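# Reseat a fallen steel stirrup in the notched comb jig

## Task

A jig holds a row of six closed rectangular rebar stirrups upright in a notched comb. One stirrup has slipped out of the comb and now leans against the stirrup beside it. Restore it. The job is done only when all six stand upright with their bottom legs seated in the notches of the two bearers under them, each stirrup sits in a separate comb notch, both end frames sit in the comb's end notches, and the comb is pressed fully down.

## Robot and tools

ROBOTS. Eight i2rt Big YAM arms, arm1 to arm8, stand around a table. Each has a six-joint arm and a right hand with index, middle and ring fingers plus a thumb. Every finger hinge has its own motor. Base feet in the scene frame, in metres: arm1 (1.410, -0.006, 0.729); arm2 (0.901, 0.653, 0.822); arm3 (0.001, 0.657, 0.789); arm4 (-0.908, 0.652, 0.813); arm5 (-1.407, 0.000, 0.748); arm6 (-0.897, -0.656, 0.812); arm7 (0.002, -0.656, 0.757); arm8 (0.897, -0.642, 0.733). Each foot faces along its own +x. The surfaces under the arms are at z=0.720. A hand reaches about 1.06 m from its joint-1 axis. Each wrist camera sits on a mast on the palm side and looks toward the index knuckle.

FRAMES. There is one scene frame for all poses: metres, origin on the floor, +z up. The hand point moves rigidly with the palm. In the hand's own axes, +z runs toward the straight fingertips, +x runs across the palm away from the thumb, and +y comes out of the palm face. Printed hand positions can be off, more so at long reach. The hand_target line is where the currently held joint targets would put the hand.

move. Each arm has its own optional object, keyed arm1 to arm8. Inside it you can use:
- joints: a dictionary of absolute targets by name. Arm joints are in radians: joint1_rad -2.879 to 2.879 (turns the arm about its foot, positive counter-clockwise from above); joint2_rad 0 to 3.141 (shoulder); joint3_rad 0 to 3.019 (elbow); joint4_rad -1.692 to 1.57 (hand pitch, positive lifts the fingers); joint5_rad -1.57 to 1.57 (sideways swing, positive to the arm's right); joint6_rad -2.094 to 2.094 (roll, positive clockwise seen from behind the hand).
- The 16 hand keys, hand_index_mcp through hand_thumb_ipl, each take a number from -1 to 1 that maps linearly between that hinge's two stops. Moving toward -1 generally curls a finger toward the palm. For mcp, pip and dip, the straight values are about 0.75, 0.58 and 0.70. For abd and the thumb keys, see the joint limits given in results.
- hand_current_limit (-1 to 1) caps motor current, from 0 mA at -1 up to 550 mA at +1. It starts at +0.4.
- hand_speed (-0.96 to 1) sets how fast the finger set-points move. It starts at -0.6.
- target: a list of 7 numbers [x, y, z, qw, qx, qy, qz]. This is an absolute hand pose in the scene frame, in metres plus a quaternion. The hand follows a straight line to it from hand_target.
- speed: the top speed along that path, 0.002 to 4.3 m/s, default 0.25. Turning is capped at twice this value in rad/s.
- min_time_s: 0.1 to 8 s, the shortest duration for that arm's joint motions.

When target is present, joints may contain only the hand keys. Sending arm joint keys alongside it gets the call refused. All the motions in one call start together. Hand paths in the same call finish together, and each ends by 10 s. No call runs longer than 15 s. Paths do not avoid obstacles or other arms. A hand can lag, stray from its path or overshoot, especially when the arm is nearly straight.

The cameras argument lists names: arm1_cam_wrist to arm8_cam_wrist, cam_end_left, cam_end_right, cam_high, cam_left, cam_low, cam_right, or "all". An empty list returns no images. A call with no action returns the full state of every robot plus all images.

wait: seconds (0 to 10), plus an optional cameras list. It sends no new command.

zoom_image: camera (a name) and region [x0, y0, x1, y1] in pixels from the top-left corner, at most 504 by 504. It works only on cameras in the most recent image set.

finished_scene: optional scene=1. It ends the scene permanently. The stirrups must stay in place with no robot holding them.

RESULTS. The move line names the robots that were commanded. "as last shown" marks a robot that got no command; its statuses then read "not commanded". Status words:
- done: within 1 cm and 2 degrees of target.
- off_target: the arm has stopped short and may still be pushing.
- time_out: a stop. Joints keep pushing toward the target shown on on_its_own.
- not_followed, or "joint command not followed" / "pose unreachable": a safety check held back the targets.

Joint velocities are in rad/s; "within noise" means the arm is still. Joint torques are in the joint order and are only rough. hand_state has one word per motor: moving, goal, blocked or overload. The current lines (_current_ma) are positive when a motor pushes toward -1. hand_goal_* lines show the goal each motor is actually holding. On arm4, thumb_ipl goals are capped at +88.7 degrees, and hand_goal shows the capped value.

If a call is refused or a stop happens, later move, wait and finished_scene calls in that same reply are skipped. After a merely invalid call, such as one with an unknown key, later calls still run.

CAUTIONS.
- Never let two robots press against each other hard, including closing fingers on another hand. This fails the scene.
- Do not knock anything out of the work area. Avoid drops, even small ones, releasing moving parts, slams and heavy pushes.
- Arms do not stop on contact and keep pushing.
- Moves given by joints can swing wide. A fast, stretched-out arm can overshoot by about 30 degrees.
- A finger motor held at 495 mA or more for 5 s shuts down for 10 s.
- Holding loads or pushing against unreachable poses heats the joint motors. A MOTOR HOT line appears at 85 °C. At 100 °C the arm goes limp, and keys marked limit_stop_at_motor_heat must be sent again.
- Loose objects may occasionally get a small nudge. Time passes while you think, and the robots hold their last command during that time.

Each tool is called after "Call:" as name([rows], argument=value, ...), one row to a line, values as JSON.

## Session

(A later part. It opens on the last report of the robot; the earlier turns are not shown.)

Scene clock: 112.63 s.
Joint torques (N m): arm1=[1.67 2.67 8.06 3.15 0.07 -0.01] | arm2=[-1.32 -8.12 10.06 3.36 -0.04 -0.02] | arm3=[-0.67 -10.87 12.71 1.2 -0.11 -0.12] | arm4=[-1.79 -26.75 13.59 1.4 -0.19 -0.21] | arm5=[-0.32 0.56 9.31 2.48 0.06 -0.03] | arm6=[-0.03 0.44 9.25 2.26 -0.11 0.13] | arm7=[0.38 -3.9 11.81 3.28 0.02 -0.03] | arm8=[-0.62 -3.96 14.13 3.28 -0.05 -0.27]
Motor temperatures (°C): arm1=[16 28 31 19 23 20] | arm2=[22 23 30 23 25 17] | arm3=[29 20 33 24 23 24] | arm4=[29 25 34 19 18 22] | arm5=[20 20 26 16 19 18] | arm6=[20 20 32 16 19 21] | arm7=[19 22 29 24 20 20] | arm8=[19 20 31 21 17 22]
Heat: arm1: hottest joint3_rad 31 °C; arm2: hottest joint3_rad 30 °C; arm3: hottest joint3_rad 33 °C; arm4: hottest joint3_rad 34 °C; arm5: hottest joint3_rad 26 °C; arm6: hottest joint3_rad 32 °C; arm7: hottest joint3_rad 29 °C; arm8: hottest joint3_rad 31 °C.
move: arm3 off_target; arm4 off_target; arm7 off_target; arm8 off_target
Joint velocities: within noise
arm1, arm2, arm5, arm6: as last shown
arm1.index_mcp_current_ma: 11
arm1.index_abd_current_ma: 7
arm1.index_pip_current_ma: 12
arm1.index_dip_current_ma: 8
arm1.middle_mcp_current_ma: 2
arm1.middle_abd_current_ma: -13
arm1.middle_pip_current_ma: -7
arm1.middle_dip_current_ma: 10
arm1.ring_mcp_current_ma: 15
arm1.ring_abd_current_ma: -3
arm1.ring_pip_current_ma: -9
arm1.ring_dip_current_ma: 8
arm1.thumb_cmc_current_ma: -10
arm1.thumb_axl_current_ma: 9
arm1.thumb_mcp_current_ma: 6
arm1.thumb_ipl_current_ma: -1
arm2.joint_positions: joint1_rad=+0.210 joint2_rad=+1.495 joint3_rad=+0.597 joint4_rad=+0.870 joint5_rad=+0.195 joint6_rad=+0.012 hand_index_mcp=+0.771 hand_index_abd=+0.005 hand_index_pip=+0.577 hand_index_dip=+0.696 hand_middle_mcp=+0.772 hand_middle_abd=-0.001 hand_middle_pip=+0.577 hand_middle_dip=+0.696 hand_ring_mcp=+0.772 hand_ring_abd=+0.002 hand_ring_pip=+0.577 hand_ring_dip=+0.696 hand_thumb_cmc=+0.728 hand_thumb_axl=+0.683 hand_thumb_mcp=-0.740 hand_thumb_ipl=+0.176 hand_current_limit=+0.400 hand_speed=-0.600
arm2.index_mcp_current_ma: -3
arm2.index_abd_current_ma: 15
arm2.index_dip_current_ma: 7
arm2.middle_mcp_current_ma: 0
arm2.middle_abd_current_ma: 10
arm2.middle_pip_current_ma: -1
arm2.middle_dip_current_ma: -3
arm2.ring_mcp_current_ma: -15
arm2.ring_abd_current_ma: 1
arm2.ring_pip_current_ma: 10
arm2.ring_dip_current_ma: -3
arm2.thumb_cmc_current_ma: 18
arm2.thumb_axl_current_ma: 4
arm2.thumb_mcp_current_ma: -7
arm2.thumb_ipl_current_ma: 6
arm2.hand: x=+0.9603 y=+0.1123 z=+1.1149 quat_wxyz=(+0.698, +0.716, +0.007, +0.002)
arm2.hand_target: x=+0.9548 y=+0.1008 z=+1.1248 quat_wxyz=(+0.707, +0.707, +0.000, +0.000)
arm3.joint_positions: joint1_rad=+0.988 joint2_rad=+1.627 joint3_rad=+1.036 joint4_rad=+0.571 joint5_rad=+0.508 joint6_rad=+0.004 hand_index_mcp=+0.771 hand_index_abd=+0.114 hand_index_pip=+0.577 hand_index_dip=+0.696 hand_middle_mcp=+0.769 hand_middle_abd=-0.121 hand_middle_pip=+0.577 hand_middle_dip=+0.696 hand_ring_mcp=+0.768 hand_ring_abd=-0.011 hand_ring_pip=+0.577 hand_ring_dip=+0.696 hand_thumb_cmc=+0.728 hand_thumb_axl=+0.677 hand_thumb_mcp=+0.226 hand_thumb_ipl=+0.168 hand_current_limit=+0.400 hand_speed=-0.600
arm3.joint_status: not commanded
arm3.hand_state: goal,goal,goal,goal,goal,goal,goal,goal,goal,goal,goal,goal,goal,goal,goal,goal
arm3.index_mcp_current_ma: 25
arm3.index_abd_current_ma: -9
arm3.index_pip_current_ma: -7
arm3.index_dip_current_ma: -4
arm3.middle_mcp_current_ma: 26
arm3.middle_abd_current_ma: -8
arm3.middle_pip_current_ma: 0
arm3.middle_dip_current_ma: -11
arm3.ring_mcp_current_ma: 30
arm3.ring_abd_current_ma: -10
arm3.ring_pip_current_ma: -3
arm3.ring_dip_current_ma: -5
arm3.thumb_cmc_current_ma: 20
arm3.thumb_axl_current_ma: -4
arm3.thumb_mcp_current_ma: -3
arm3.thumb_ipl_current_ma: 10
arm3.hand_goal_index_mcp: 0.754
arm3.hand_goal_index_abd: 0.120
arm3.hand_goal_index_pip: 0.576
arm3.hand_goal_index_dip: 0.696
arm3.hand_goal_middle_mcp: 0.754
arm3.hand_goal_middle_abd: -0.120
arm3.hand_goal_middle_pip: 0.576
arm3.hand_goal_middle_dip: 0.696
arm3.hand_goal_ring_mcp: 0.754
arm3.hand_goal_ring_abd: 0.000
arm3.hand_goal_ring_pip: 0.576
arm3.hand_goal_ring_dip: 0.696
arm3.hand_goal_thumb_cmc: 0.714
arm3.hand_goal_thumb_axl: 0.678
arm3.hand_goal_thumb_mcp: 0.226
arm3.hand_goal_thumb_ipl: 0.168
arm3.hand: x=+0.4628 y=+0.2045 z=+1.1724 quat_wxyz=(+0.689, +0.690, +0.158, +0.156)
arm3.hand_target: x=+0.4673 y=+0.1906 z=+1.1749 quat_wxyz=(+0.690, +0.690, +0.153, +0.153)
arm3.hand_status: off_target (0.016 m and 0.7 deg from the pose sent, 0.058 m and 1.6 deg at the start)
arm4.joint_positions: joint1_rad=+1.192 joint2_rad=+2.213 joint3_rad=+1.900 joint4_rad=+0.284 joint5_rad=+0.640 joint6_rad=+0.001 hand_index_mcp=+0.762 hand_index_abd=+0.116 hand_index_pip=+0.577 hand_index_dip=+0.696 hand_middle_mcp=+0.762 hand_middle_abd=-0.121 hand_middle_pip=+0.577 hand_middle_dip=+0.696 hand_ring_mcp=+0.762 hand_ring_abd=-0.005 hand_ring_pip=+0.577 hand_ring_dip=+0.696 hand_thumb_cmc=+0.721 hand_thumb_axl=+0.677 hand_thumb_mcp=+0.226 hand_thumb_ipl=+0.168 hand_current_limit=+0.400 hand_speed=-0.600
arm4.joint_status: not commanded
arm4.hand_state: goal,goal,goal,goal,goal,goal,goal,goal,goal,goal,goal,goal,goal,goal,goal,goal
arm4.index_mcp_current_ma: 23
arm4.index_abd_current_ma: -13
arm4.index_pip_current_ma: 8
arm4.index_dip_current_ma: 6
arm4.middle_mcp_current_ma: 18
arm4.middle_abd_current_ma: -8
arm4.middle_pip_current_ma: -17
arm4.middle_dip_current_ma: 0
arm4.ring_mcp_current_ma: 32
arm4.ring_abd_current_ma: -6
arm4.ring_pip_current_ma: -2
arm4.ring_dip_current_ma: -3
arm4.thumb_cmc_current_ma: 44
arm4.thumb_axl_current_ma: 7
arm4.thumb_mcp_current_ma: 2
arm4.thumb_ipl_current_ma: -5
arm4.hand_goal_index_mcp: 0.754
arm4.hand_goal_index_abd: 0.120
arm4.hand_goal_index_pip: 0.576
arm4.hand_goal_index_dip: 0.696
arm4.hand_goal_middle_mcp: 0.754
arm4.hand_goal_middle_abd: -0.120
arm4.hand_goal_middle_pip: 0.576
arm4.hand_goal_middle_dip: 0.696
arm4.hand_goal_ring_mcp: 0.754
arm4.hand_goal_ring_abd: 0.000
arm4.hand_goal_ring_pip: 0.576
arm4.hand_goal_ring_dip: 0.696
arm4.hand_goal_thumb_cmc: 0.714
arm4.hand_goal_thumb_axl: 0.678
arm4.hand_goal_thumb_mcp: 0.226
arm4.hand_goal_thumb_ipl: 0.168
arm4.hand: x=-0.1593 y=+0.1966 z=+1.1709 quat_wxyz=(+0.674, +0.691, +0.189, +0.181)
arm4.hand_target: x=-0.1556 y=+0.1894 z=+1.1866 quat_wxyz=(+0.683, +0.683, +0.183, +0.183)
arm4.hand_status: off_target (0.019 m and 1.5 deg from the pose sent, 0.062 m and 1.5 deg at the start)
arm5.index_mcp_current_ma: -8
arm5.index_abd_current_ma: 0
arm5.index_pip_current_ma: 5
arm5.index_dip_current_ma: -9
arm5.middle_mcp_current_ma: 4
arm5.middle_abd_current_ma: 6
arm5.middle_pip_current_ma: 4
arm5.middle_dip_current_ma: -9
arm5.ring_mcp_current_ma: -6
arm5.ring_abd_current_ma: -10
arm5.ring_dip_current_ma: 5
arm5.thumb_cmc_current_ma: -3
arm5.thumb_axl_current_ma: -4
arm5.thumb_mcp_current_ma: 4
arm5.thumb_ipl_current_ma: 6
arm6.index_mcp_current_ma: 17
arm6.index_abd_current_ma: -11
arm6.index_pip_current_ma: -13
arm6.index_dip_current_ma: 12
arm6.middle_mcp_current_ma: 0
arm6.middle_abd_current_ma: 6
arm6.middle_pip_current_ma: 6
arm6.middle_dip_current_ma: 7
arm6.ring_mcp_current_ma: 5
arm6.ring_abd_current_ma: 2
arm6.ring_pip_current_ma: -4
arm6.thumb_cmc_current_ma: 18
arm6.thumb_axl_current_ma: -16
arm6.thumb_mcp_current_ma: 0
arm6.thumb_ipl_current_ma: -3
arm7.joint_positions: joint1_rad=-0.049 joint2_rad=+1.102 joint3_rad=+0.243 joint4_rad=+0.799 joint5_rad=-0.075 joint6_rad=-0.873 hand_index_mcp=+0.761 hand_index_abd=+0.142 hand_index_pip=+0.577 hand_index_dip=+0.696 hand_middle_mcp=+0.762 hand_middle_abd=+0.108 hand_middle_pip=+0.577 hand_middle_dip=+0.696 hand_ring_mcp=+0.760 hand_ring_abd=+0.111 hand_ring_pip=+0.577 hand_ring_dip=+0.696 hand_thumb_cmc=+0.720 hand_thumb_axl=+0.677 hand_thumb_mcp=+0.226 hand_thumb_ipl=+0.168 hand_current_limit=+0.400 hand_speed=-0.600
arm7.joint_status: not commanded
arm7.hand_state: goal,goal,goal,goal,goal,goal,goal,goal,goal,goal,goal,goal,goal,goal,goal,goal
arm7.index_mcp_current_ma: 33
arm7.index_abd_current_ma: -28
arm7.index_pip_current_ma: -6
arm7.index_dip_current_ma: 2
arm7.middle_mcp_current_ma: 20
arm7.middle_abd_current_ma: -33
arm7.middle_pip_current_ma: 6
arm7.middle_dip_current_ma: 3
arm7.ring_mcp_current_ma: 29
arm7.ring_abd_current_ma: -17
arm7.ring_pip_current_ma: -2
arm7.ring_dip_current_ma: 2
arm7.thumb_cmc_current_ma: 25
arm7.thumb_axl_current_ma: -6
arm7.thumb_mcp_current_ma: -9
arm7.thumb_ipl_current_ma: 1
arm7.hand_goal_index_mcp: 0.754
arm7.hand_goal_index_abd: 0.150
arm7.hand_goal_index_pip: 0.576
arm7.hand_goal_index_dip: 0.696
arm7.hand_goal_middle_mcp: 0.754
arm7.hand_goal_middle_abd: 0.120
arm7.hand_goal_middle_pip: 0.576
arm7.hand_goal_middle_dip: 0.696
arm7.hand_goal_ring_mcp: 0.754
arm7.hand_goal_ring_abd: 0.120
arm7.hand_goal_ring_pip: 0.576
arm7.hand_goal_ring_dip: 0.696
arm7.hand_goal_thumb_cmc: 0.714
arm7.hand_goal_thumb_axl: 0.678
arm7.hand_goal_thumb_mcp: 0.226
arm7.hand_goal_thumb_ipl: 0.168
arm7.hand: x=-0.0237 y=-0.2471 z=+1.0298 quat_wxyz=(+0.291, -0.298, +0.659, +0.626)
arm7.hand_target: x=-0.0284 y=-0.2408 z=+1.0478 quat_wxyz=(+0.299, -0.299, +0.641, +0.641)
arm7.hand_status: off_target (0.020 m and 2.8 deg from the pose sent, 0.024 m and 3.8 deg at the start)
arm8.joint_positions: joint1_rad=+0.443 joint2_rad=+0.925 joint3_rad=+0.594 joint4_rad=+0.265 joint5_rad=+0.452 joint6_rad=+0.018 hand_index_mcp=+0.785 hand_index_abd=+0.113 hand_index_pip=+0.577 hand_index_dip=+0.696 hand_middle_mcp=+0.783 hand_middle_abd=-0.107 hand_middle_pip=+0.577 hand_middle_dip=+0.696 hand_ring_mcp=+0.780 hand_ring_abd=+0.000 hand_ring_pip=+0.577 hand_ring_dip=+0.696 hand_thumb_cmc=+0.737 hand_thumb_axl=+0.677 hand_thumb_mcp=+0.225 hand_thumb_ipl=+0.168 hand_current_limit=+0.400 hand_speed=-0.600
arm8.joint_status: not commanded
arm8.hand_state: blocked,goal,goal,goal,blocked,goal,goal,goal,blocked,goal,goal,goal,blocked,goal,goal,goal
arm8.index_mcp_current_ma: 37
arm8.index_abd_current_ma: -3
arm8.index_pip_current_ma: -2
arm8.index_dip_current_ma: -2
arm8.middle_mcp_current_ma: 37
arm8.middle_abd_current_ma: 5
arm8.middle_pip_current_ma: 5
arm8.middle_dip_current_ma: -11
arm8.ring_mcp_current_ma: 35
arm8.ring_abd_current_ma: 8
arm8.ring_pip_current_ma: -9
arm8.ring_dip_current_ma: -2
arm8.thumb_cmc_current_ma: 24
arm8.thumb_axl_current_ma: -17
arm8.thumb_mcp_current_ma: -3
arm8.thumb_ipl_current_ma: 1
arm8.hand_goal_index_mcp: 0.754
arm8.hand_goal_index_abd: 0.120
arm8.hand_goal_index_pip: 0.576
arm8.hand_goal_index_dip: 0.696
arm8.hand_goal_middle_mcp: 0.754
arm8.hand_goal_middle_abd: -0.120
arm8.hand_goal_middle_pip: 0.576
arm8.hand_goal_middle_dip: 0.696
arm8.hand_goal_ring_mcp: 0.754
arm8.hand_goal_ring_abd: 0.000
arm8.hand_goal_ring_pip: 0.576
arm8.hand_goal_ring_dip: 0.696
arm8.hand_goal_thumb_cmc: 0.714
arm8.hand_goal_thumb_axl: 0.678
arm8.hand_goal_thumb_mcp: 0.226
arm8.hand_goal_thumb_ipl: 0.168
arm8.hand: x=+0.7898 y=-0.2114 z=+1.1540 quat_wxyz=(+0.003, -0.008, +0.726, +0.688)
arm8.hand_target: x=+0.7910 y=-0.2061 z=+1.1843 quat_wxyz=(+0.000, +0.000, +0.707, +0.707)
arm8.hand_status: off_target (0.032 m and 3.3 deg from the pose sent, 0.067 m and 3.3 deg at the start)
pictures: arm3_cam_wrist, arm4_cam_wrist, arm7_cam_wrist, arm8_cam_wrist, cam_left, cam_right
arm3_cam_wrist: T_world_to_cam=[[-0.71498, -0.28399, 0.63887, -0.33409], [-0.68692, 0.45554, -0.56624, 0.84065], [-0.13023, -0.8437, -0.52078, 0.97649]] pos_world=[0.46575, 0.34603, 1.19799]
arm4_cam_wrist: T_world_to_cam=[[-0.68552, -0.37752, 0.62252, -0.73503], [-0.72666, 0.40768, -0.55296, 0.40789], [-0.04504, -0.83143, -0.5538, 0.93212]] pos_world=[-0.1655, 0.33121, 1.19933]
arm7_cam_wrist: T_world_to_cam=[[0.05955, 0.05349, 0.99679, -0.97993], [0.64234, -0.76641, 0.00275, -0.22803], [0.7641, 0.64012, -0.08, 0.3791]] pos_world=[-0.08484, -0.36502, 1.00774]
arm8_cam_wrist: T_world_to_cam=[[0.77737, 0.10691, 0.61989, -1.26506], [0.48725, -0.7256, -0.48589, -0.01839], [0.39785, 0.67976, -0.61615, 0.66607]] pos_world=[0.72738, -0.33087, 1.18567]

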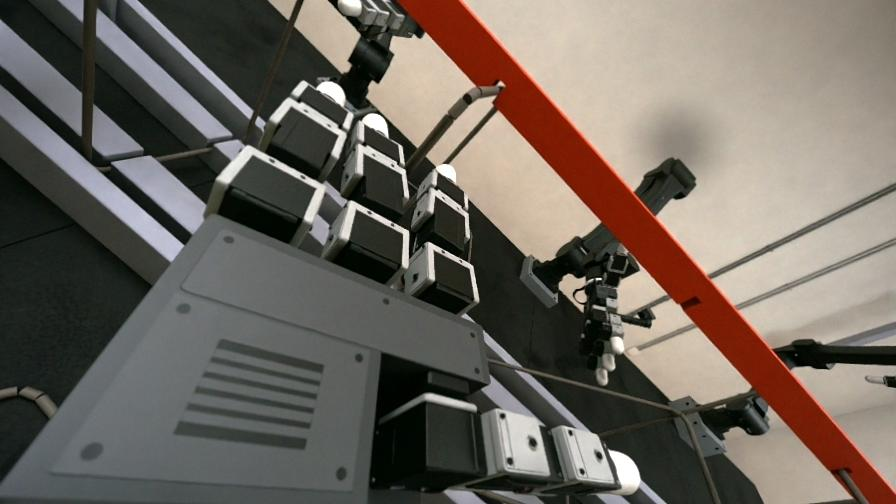

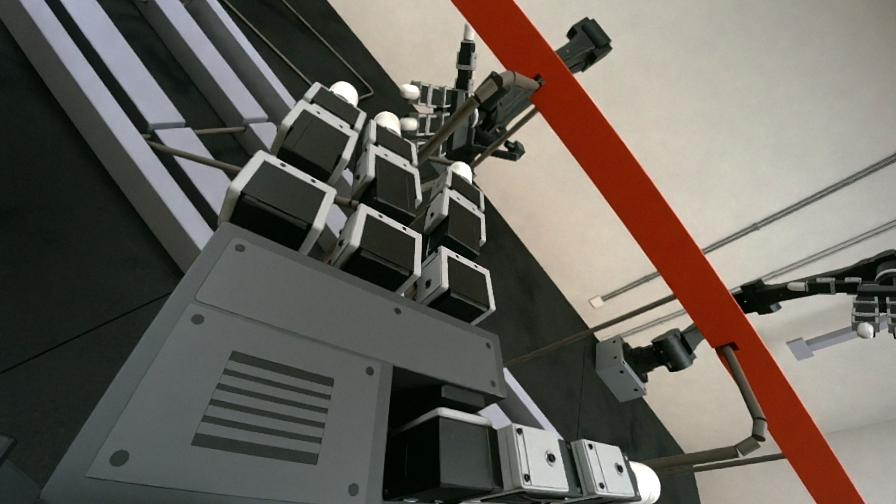

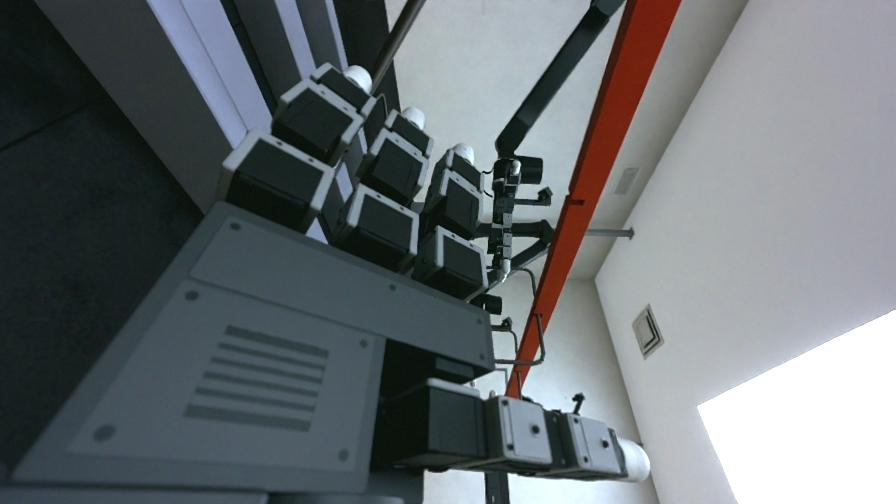

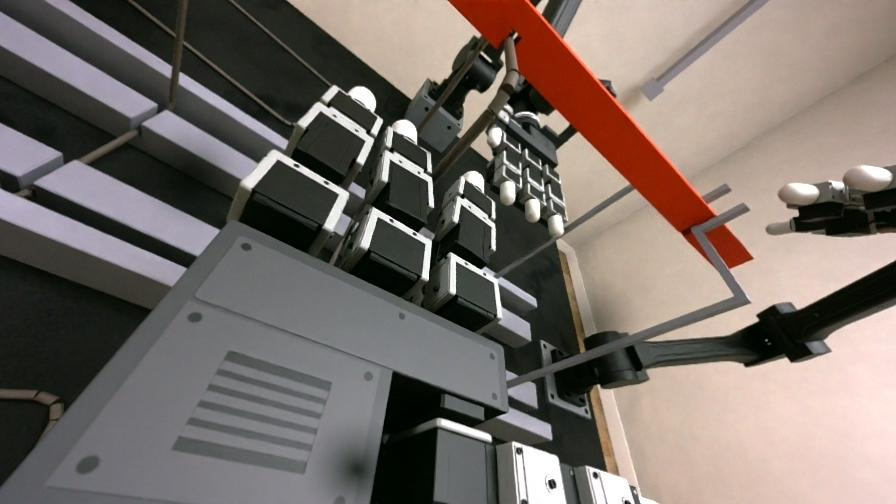

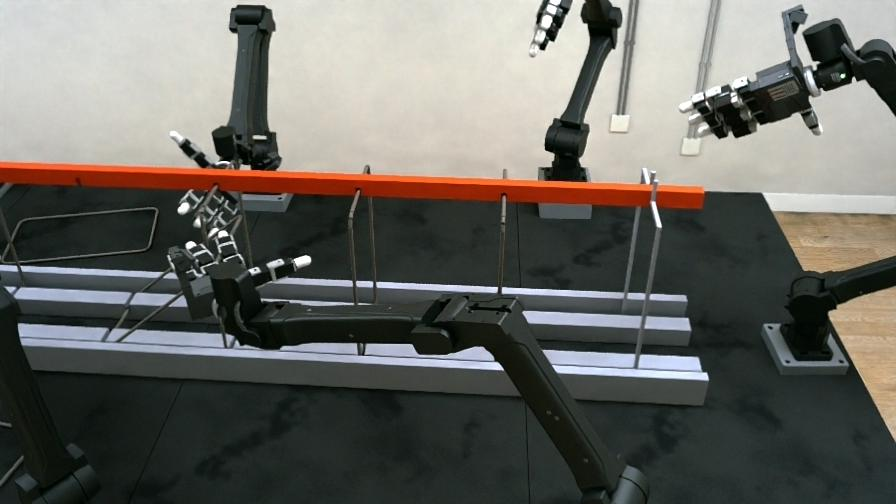

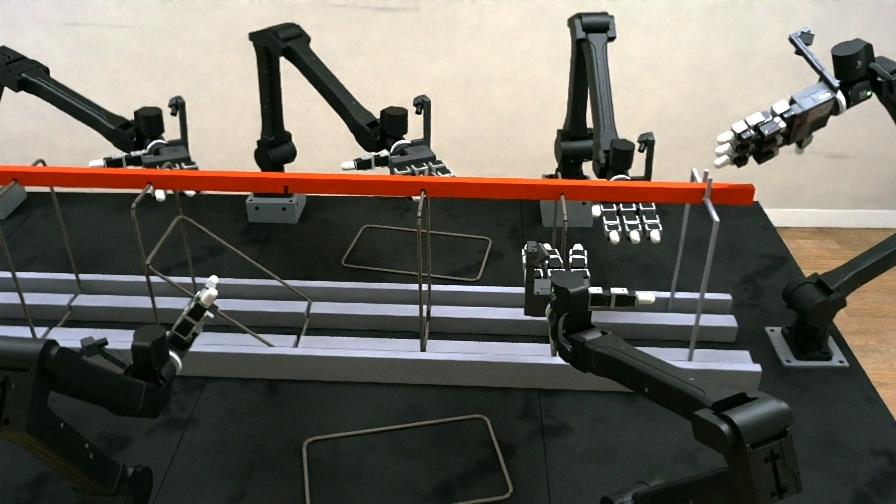

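Call:
move(arm8={"joints": {"hand_index_abd": -0.14, "hand_middle_abd": 0.14}}, arm3={"joints": {"hand_index_abd": -0.14, "hand_middle_abd": 0.14}}, arm4={"joints": {"hand_index_abd": -0.14, "hand_middle_abd": 0.14}}, arm7={"target": [-0.0324, -0.205, 1.043, 0.2988, -0.2988, 0.6409, 0.6409], "speed": 0.06}, cameras=["arm8_cam_wrist", "arm3_cam_wrist", "arm4_cam_wrist", "arm7_cam_wrist", "cam_right", "cam_left"])

Call:
zoom_image(camera="arm8_cam_wrist", region=[280, 0, 580, 250])

Call:
zoom_image(camera="arm3_cam_wrist", region=[280, 0, 580, 250])

Call:
zoom_image(camera="arm4_cam_wrist", region=[280, 0, 580, 250])

Call:
zoom_image(camera="arm7_cam_wrist", region=[280, 0, 580, 250])

Call:
zoom_image(camera="cam_right", region=[80, 150, 370, 390])

Scene clock: 115.83 s.
Joint torques (N m): arm1=[1.73 1.2 8.06 3.12 0.08 0.03] | arm2=[-1.44 -8.18 10.03 3.32 -0.04 -0.02] | arm3=[-0.62 -10.87 12.71 1.21 -0.1 -0.12] | arm4=[-2.08 -25.99 13.89 1.62 0.05 -0.2] | arm5=[-0.38 0.56 9.31 2.48 0.06 -0.02] | arm6=[0.03 0.44 9.24 2.26 -0.11 0.13] | arm7=[0.56 -6.01 12.18 3.3 0.02 -0.02] | arm8=[-0.67 -3.9 14.19 3.23 -0.05 -0.26]
Motor temperatures (°C): arm1=[16 28 30 19 23 20] | arm2=[22 23 30 23 24 17] | arm3=[29 20 32 24 23 24] | arm4=[29 25 35 19 18 22] | arm5=[20 20 26 16 19 18] | arm6=[20 20 32 16 19 21] | arm7=[19 22 29 24 20 20] | arm8=[19 20 31 21 17 22]
Heat: arm1: hottest joint3_rad 30 °C; arm2: hottest joint3_rad 30 °C; arm3: hottest joint3_rad 32 °C; arm4: hottest joint3_rad 35 °C; arm5: hottest joint3_rad 26 °C; arm6: hottest joint3_rad 32 °C; arm7: hottest joint3_rad 29 °C; arm8: hottest joint3_rad 31 °C.
move: arm3 off_target; arm4 off_target; arm7 off_target; arm8 off_target
Joint velocities: within noise
arm1, arm2: as last shown
arm1.index_mcp_current_ma: 12
arm1.index_abd_current_ma: 4
arm1.index_pip_current_ma: 8
arm1.index_dip_current_ma: 9
arm1.middle_mcp_current_ma: 1
arm1.middle_abd_current_ma: -16
arm1.middle_pip_current_ma: -8
arm1.middle_dip_current_ma: 6
arm1.ring_mcp_current_ma: 17
arm1.ring_abd_current_ma: -6
arm1.ring_pip_current_ma: -11
arm1.ring_dip_current_ma: 2
arm1.thumb_cmc_current_ma: 0
arm1.thumb_axl_current_ma: 10
arm1.thumb_mcp_current_ma: 11
arm1.thumb_ipl_current_ma: 5
arm2.index_abd_current_ma: 8
arm2.index_pip_current_ma: -4
arm2.index_dip_current_ma: 6
arm2.middle_mcp_current_ma: -19
arm2.middle_abd_current_ma: 9
arm2.middle_pip_current_ma: -7
arm2.ring_mcp_current_ma: 11
arm2.ring_abd_current_ma: 7
arm2.ring_pip_current_ma: -2
arm2.ring_dip_current_ma: -4
arm2.thumb_cmc_current_ma: 0
arm2.thumb_axl_current_ma: 10
arm2.thumb_mcp_current_ma: -1
arm2.thumb_ipl_current_ma: -5
arm3.joint_positions: joint1_rad=+0.988 joint2_rad=+1.627 joint3_rad=+1.036 joint4_rad=+0.571 joint5_rad=+0.508 joint6_rad=+0.004 hand_index_mcp=+0.771 hand_index_abd=-0.083 hand_index_pip=+0.577 hand_index_dip=+0.696 hand_middle_mcp=+0.769 hand_middle_abd=+0.075 hand_middle_pip=+0.577 hand_middle_dip=+0.696 hand_ring_mcp=+0.768 hand_ring_abd=-0.010 hand_ring_pip=+0.577 hand_ring_dip=+0.696 hand_thumb_cmc=+0.728 hand_thumb_axl=+0.677 hand_thumb_mcp=+0.226 hand_thumb_ipl=+0.168 hand_current_limit=+0.400 hand_speed=-0.600
arm3.joint_status: hand_index_abd off_target (ended at -0.083, target -0.140); hand_middle_abd off_target (ended at +0.075, target +0.140)
arm3.hand_state: goal,blocked,goal,goal,goal,blocked,goal,goal,goal,goal,goal,goal,goal,goal,goal,goal
arm3.index_mcp_current_ma: 27
arm3.index_abd_current_ma: 43
arm3.index_pip_current_ma: -10
arm3.index_dip_current_ma: 0
arm3.middle_mcp_current_ma: 25
arm3.middle_abd_current_ma: -67
arm3.middle_pip_current_ma: 3
arm3.middle_dip_current_ma: -11
arm3.ring_mcp_current_ma: 28
arm3.ring_abd_current_ma: -10
arm3.ring_pip_current_ma: -2
arm3.ring_dip_current_ma: -3
arm3.thumb_cmc_current_ma: 19
arm3.thumb_axl_current_ma: -2
arm3.thumb_mcp_current_ma: -1
arm3.thumb_ipl_current_ma: 11
arm3.hand_goal_index_mcp: 0.754
arm3.hand_goal_index_abd: -0.140
arm3.hand_goal_index_pip: 0.576
arm3.hand_goal_index_dip: 0.696
arm3.hand_goal_middle_mcp: 0.754
arm3.hand_goal_middle_abd: 0.140
arm3.hand_goal_middle_pip: 0.576
arm3.hand_goal_middle_dip: 0.696
arm3.hand_goal_ring_mcp: 0.754
arm3.hand_goal_ring_abd: 0.000
arm3.hand_goal_ring_pip: 0.576
arm3.hand_goal_ring_dip: 0.696
arm3.hand_goal_thumb_cmc: 0.714
arm3.hand_goal_thumb_axl: 0.678
arm3.hand_goal_thumb_mcp: 0.226
arm3.hand_goal_thumb_ipl: 0.168
arm3.hand: x=+0.4630 y=+0.2045 z=+1.1722 quat_wxyz=(+0.689, +0.690, +0.158, +0.156)
arm3.hand_target: x=+0.4674 y=+0.1906 z=+1.1747 quat_wxyz=(+0.690, +0.690, +0.153, +0.153)
arm3.hand_status: not commanded
arm4.joint_positions: joint1_rad=+1.192 joint2_rad=+2.213 joint3_rad=+1.900 joint4_rad=+0.284 joint5_rad=+0.635 joint6_rad=+0.000 hand_index_mcp=+0.762 hand_index_abd=-0.094 hand_index_pip=+0.577 hand_index_dip=+0.696 hand_middle_mcp=+0.762 hand_middle_abd=+0.066 hand_middle_pip=+0.577 hand_middle_dip=+0.696 hand_ring_mcp=+0.762 hand_ring_abd=-0.005 hand_ring_pip=+0.577 hand_ring_dip=+0.696 hand_thumb_cmc=+0.721 hand_thumb_axl=+0.677 hand_thumb_mcp=+0.226 hand_thumb_ipl=+0.168 hand_current_limit=+0.400 hand_speed=-0.600
arm4.joint_status: hand_index_abd off_target (ended at -0.094, target -0.140); hand_middle_abd off_target (ended at +0.066, target +0.140)
arm4.hand_state: goal,blocked,goal,goal,goal,blocked,goal,goal,goal,goal,goal,goal,goal,goal,goal,goal
arm4.index_mcp_current_ma: 25
arm4.index_abd_current_ma: 116
arm4.index_pip_current_ma: -5
arm4.index_dip_current_ma: -2
arm4.middle_mcp_current_ma: 23
arm4.middle_abd_current_ma: -183
arm4.middle_pip_current_ma: -4
arm4.middle_dip_current_ma: 6
arm4.ring_mcp_current_ma: 41
arm4.ring_abd_current_ma: -12
arm4.ring_pip_current_ma: -3
arm4.ring_dip_current_ma: 10
arm4.thumb_cmc_current_ma: 37
arm4.thumb_axl_current_ma: 13
arm4.thumb_mcp_current_ma: -1
arm4.thumb_ipl_current_ma: -4
arm4.hand_goal_index_mcp: 0.754
arm4.hand_goal_index_abd: -0.140
arm4.hand_goal_index_pip: 0.576
arm4.hand_goal_index_dip: 0.696
arm4.hand_goal_middle_mcp: 0.754
arm4.hand_goal_middle_abd: 0.140
arm4.hand_goal_middle_pip: 0.576
arm4.hand_goal_middle_dip: 0.696
arm4.hand_goal_ring_mcp: 0.754
arm4.hand_goal_ring_abd: 0.000
arm4.hand_goal_ring_pip: 0.576
arm4.hand_goal_ring_dip: 0.696
arm4.hand_goal_thumb_cmc: 0.714
arm4.hand_goal_thumb_axl: 0.678
arm4.hand_goal_thumb_mcp: 0.226
arm4.hand_goal_thumb_ipl: 0.168
arm4.hand: x=-0.1584 y=+0.1970 z=+1.1706 quat_wxyz=(+0.674, +0.690, +0.191, +0.182)
arm4.hand_target: x=-0.1556 y=+0.1894 z=+1.1867 quat_wxyz=(+0.683, +0.683, +0.183, +0.183)
arm4.hand_status: not commanded
arm5.joint_positions: joint1_rad=-0.432 joint2_rad=+0.645 joint3_rad=+1.439 joint4_rad=-1.339 joint5_rad=-0.024 joint6_rad=+1.060 hand_index_mcp=+0.756 hand_index_abd=+0.000 hand_index_pip=+0.577 hand_index_dip=+0.696 hand_middle_mcp=+0.755 hand_middle_abd=+0.000 hand_middle_pip=+0.577 hand_middle_dip=+0.696 hand_ring_mcp=+0.755 hand_ring_abd=+0.000 hand_ring_pip=+0.577 hand_ring_dip=+0.696 hand_thumb_cmc=+0.716 hand_thumb_axl=+0.677 hand_thumb_mcp=+0.226 hand_thumb_ipl=+0.168 hand_current_limit=+0.400 hand_speed=-0.600
arm5.joint_status: not commanded
arm5.hand_state: goal,goal,goal,goal,goal,goal,goal,goal,goal,goal,goal,goal,goal,goal,goal,goal
arm5.index_mcp_current_ma: -9
arm5.index_abd_current_ma: -9
arm5.index_pip_current_ma: 6
arm5.index_dip_current_ma: -6
arm5.middle_mcp_current_ma: 3
arm5.middle_abd_current_ma: 5
arm5.middle_pip_current_ma: 3
arm5.middle_dip_current_ma: -6
arm5.ring_mcp_current_ma: -5
arm5.ring_abd_current_ma: -11
arm5.ring_pip_current_ma: 2
arm5.ring_dip_current_ma: 4
arm5.thumb_cmc_current_ma: -10
arm5.thumb_axl_current_ma: -9
arm5.thumb_mcp_current_ma: 9
arm5.thumb_ipl_current_ma: 10
arm5.hand_goal_index_mcp: 0.754
arm5.hand_goal_index_abd: 0.000
arm5.hand_goal_index_pip: 0.576
arm5.hand_goal_index_dip: 0.696
arm5.hand_goal_middle_mcp: 0.754
arm5.hand_goal_middle_abd: 0.000
arm5.hand_goal_middle_pip: 0.576
arm5.hand_goal_middle_dip: 0.696
arm5.hand_goal_ring_mcp: 0.754
arm5.hand_goal_ring_abd: 0.000
arm5.hand_goal_ring_pip: 0.576
arm5.hand_goal_ring_dip: 0.696
arm5.hand_goal_thumb_cmc: 0.714
arm5.hand_goal_thumb_axl: 0.678
arm5.hand_goal_thumb_mcp: 0.226
arm5.hand_goal_thumb_ipl: 0.168
arm5.hand: x=-1.2037 y=-0.1707 z=+1.3222 quat_wxyz=(+0.202, +0.869, +0.061, +0.447)
arm5.hand_target: x=-1.2066 y=-0.1696 z=+1.3357 quat_wxyz=(+0.208, +0.861, +0.061, +0.459)
arm5.hand_status: not commanded
arm6.joint_positions: joint1_rad=-0.427 joint2_rad=+0.616 joint3_rad=+1.414 joint4_rad=-1.179 joint5_rad=-0.072 joint6_rad=+1.122 hand_index_mcp=+0.754 hand_index_abd=+0.003 hand_index_pip=+0.577 hand_index_dip=+0.696 hand_middle_mcp=+0.754 hand_middle_abd=+0.002 hand_middle_pip=+0.577 hand_middle_dip=+0.696 hand_ring_mcp=+0.754 hand_ring_abd=+0.003 hand_ring_pip=+0.577 hand_ring_dip=+0.696 hand_thumb_cmc=+0.714 hand_thumb_axl=+0.677 hand_thumb_mcp=+0.226 hand_thumb_ipl=+0.168 hand_current_limit=+0.400 hand_speed=-0.600
arm6.joint_status: not commanded
arm6.hand_state: goal,goal,goal,goal,goal,goal,goal,goal,goal,goal,goal,goal,goal,goal,goal,goal
arm6.index_mcp_current_ma: -3
arm6.index_abd_current_ma: -4
arm6.index_pip_current_ma: 6
arm6.index_dip_current_ma: 10
arm6.middle_mcp_current_ma: -15
arm6.middle_abd_current_ma: 6
arm6.middle_pip_current_ma: 10
arm6.middle_dip_current_ma: 6
arm6.ring_mcp_current_ma: -3
arm6.ring_abd_current_ma: -7
arm6.ring_pip_current_ma: 16
arm6.ring_dip_current_ma: -14
arm6.thumb_cmc_current_ma: 5
arm6.thumb_axl_current_ma: 0
arm6.thumb_mcp_current_ma: 20
arm6.thumb_ipl_current_ma: -7
arm6.hand_goal_index_mcp: 0.754
arm6.hand_goal_index_abd: 0.000
arm6.hand_goal_index_pip: 0.576
arm6.hand_goal_index_dip: 0.696
arm6.hand_goal_middle_mcp: 0.754
arm6.hand_goal_middle_abd: 0.000
arm6.hand_goal_middle_pip: 0.576
arm6.hand_goal_middle_dip: 0.696
arm6.hand_goal_ring_mcp: 0.754
arm6.hand_goal_ring_abd: 0.000
arm6.hand_goal_ring_pip: 0.576
arm6.hand_goal_ring_dip: 0.696
arm6.hand_goal_thumb_cmc: 0.714
arm6.hand_goal_thumb_axl: 0.678
arm6.hand_goal_thumb_mcp: 0.226
arm6.hand_goal_thumb_ipl: 0.168
arm6.hand: x=-0.7181 y=-0.4521 z=+1.4107 quat_wxyz=(-0.228, +0.562, +0.607, +0.514)
arm6.hand_target: x=-0.7194 y=-0.4553 z=+1.4202 quat_wxyz=(-0.231, +0.558, +0.603, +0.522)
arm6.hand_status: not commanded
arm7.joint_positions: joint1_rad=-0.027 joint2_rad=+1.246 joint3_rad=+0.306 joint4_rad=+0.869 joint5_rad=-0.053 joint6_rad=-0.873 hand_index_mcp=+0.761 hand_index_abd=+0.142 hand_index_pip=+0.577 hand_index_dip=+0.696 hand_middle_mcp=+0.762 hand_middle_abd=+0.108 hand_middle_pip=+0.577 hand_middle_dip=+0.696 hand_ring_mcp=+0.760 hand_ring_abd=+0.111 hand_ring_pip=+0.577 hand_ring_dip=+0.696 hand_thumb_cmc=+0.720 hand_thumb_axl=+0.677 hand_thumb_mcp=+0.226 hand_thumb_ipl=+0.168 hand_current_limit=+0.400 hand_speed=-0.600
arm7.joint_status: not commanded
arm7.hand_state: goal,goal,goal,goal,goal,goal,goal,goal,goal,goal,goal,goal,goal,goal,goal,goal
arm7.index_mcp_current_ma: 37
arm7.index_abd_current_ma: -25
arm7.index_pip_current_ma: -7
arm7.index_dip_current_ma: 5
arm7.middle_mcp_current_ma: 15
arm7.middle_abd_current_ma: -35
arm7.middle_pip_current_ma: 7
arm7.middle_dip_current_ma: 5
arm7.ring_mcp_current_ma: 26
arm7.ring_abd_current_ma: -17
arm7.ring_pip_current_ma: -1
arm7.ring_dip_current_ma: 7
arm7.thumb_cmc_current_ma: 20
arm7.thumb_axl_current_ma: -6
arm7.thumb_mcp_current_ma: -9
arm7.thumb_ipl_current_ma: 4
arm7.hand_goal_index_mcp: 0.754
arm7.hand_goal_index_abd: 0.150
arm7.hand_goal_index_pip: 0.576
arm7.hand_goal_index_dip: 0.696
arm7.hand_goal_middle_mcp: 0.754
arm7.hand_goal_middle_abd: 0.120
arm7.hand_goal_middle_pip: 0.576
arm7.hand_goal_middle_dip: 0.696
arm7.hand_goal_ring_mcp: 0.754
arm7.hand_goal_ring_abd: 0.120
arm7.hand_goal_ring_pip: 0.576
arm7.hand_goal_ring_dip: 0.696
arm7.hand_goal_thumb_cmc: 0.714
arm7.hand_goal_thumb_axl: 0.678
arm7.hand_goal_thumb_mcp: 0.226
arm7.hand_goal_thumb_ipl: 0.168
arm7.hand: x=-0.0271 y=-0.2162 z=+1.0198 quat_wxyz=(+0.289, -0.300, +0.663, +0.622)
arm7.hand_target: x=-0.0323 y=-0.2064 z=+1.0428 quat_wxyz=(+0.299, -0.299, +0.641, +0.641)
arm7.hand_status: off_target (0.026 m and 3.5 deg from the pose sent, 0.045 m and 2.8 deg at the start)
arm8.joint_positions: joint1_rad=+0.443 joint2_rad=+0.925 joint3_rad=+0.594 joint4_rad=+0.265 joint5_rad=+0.452 joint6_rad=+0.018 hand_index_mcp=+0.785 hand_index_abd=-0.081 hand_index_pip=+0.577 hand_index_dip=+0.696 hand_middle_mcp=+0.783 hand_middle_abd=+0.075 hand_middle_pip=+0.577 hand_middle_dip=+0.696 hand_ring_mcp=+0.780 hand_ring_abd=+0.000 hand_ring_pip=+0.577 hand_ring_dip=+0.696 hand_thumb_cmc=+0.737 hand_thumb_axl=+0.677 hand_thumb_mcp=+0.225 hand_thumb_ipl=+0.168 hand_current_limit=+0.400 hand_speed=-0.600
arm8.joint_status: hand_index_abd off_target (ended at -0.081, target -0.140); hand_middle_abd off_target (ended at +0.075, target +0.140)
arm8.hand_state: blocked,blocked,goal,goal,blocked,blocked,goal,goal,blocked,goal,goal,goal,blocked,goal,goal,goal
arm8.index_mcp_current_ma: 44
arm8.index_abd_current_ma: 56
arm8.index_pip_current_ma: 4
arm8.index_dip_current_ma: 3
arm8.middle_mcp_current_ma: 30
arm8.middle_abd_current_ma: -64
arm8.middle_pip_current_ma: 6
arm8.middle_dip_current_ma: -2
arm8.ring_mcp_current_ma: 33
arm8.ring_abd_current_ma: -4
arm8.ring_pip_current_ma: -1
arm8.ring_dip_current_ma: -2
arm8.thumb_cmc_current_ma: 15
arm8.thumb_axl_current_ma: -13
arm8.thumb_mcp_current_ma: -17
arm8.thumb_ipl_current_ma: 10
arm8.hand_goal_index_mcp: 0.754
arm8.hand_goal_index_abd: -0.140
arm8.hand_goal_index_pip: 0.576
arm8.hand_goal_index_dip: 0.696
arm8.hand_goal_middle_mcp: 0.754
arm8.hand_goal_middle_abd: 0.140
arm8.hand_goal_middle_pip: 0.576
arm8.hand_goal_middle_dip: 0.696
arm8.hand_goal_ring_mcp: 0.754
arm8.hand_goal_ring_abd: 0.000
arm8.hand_goal_ring_pip: 0.576
arm8.hand_goal_ring_dip: 0.696
arm8.hand_goal_thumb_cmc: 0.714
arm8.hand_goal_thumb_axl: 0.678
arm8.hand_goal_thumb_mcp: 0.226
arm8.hand_goal_thumb_ipl: 0.168
arm8.hand: x=+0.7897 y=-0.2114 z=+1.1540 quat_wxyz=(+0.003, -0.008, +0.726, +0.688)
arm8.hand_target: x=+0.7909 y=-0.2061 z=+1.1843 quat_wxyz=(+0.000, +0.000, +0.707, +0.707)
arm8.hand_status: not commanded
pictures: arm3_cam_wrist, arm4_cam_wrist, arm7_cam_wrist, arm8_cam_wrist, cam_left, cam_right
arm3_cam_wrist: T_world_to_cam=[[-0.71463, -0.28437, 0.63909, -0.33415], [-0.68729, 0.45542, -0.56588, 0.84039], [-0.13013, -0.84364, -0.5209, 0.97634]] pos_world=[0.46585, 0.34593, 1.1977]
arm4_cam_wrist: T_world_to_cam=[[-0.68326, -0.38102, 0.62287, -0.73342], [-0.72901, 0.40412, -0.55248, 0.40804], [-0.04121, -0.83157, -0.55389, 0.93299]] pos_world=[-0.1652, 0.3315, 1.19903]
arm7_cam_wrist: T_world_to_cam=[[0.05897, 0.06572, 0.99609, -0.96814], [0.64247, -0.76621, 0.01251, -0.21196], [0.76404, 0.63922, -0.08741, 0.36846]] pos_world=[-0.08824, -0.33431, 0.99922]
arm8_cam_wrist: T_world_to_cam=[[0.7773, 0.10719, 0.61994, -1.26489], [0.48755, -0.72541, -0.48588, -0.01851], [0.39763, 0.67992, -0.61612, 0.66629]] pos_world=[0.72728, -0.33087, 1.18567]

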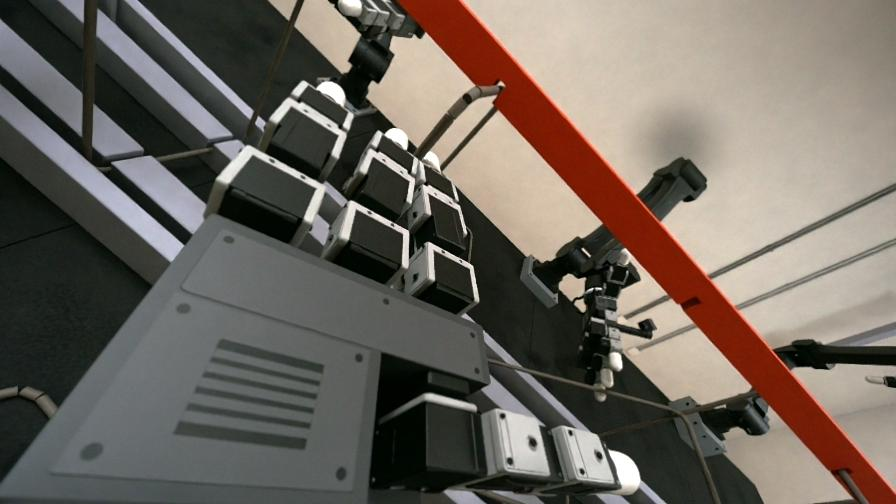

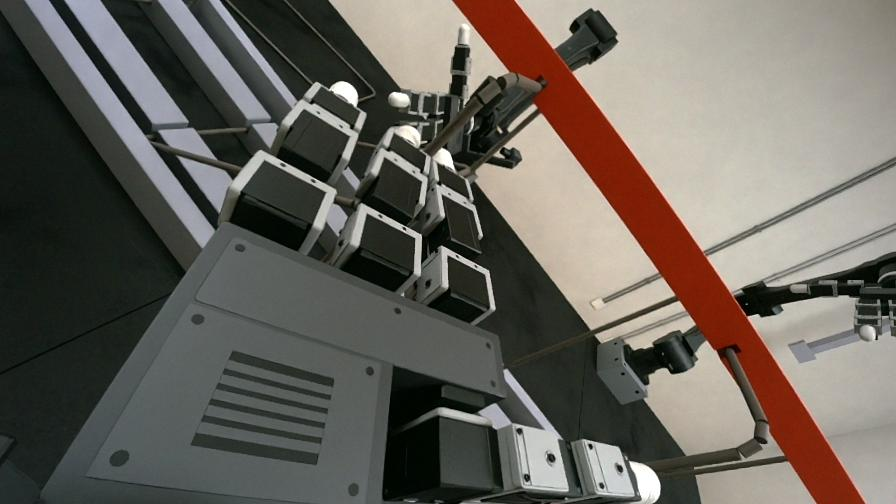

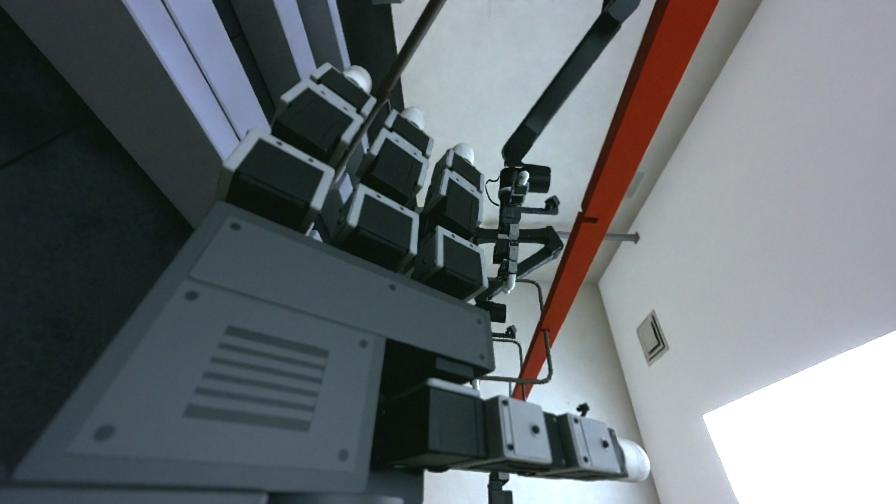

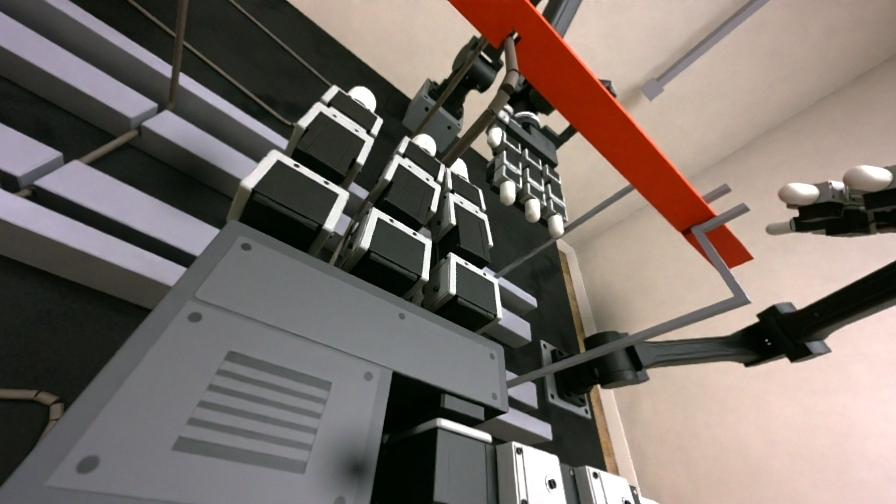

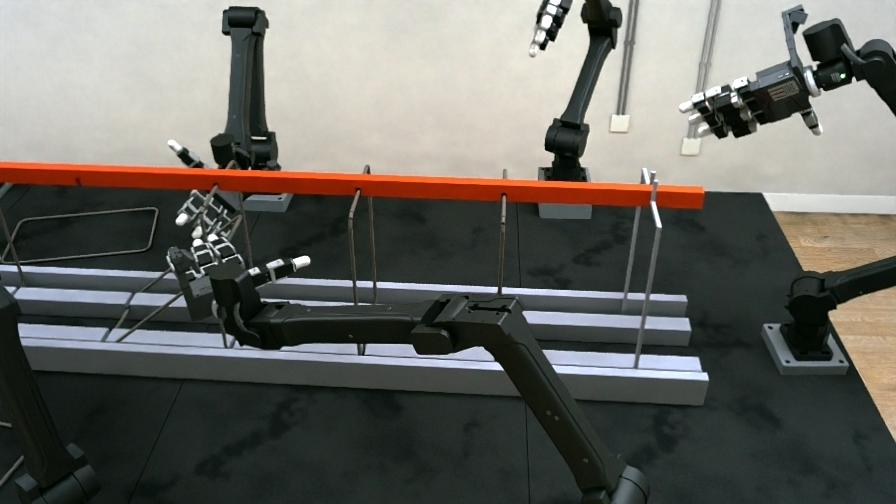

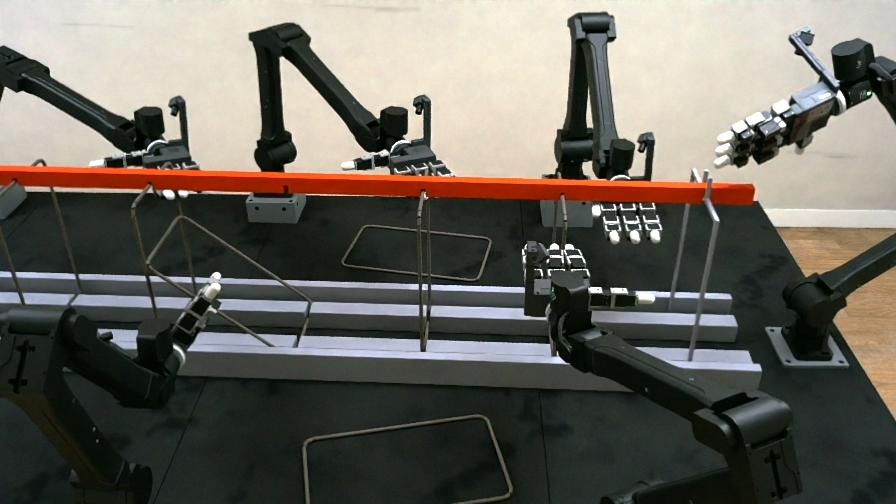

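Scaled by 1.680.

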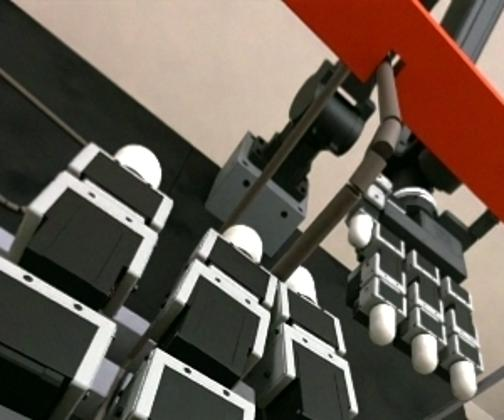

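Scaled by 1.680.

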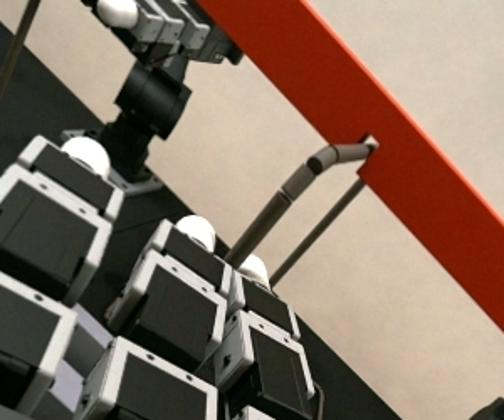

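Scaled by 1.680.

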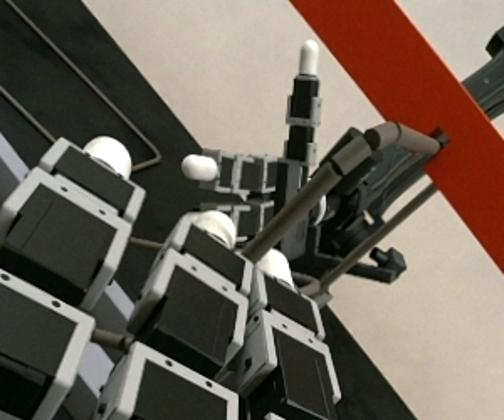

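Scaled by 1.680.

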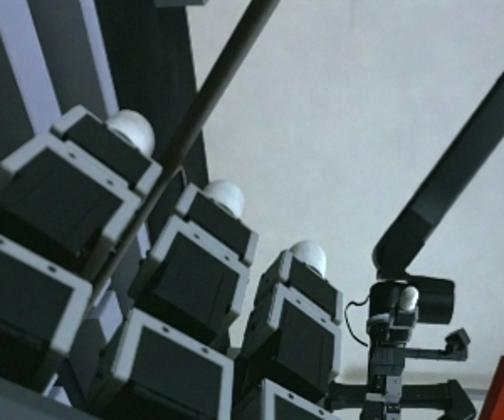

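Scaled by 1.738.

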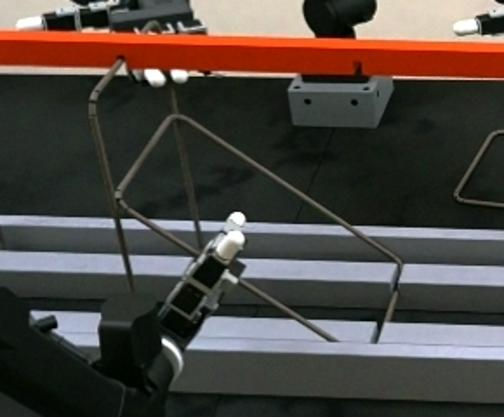

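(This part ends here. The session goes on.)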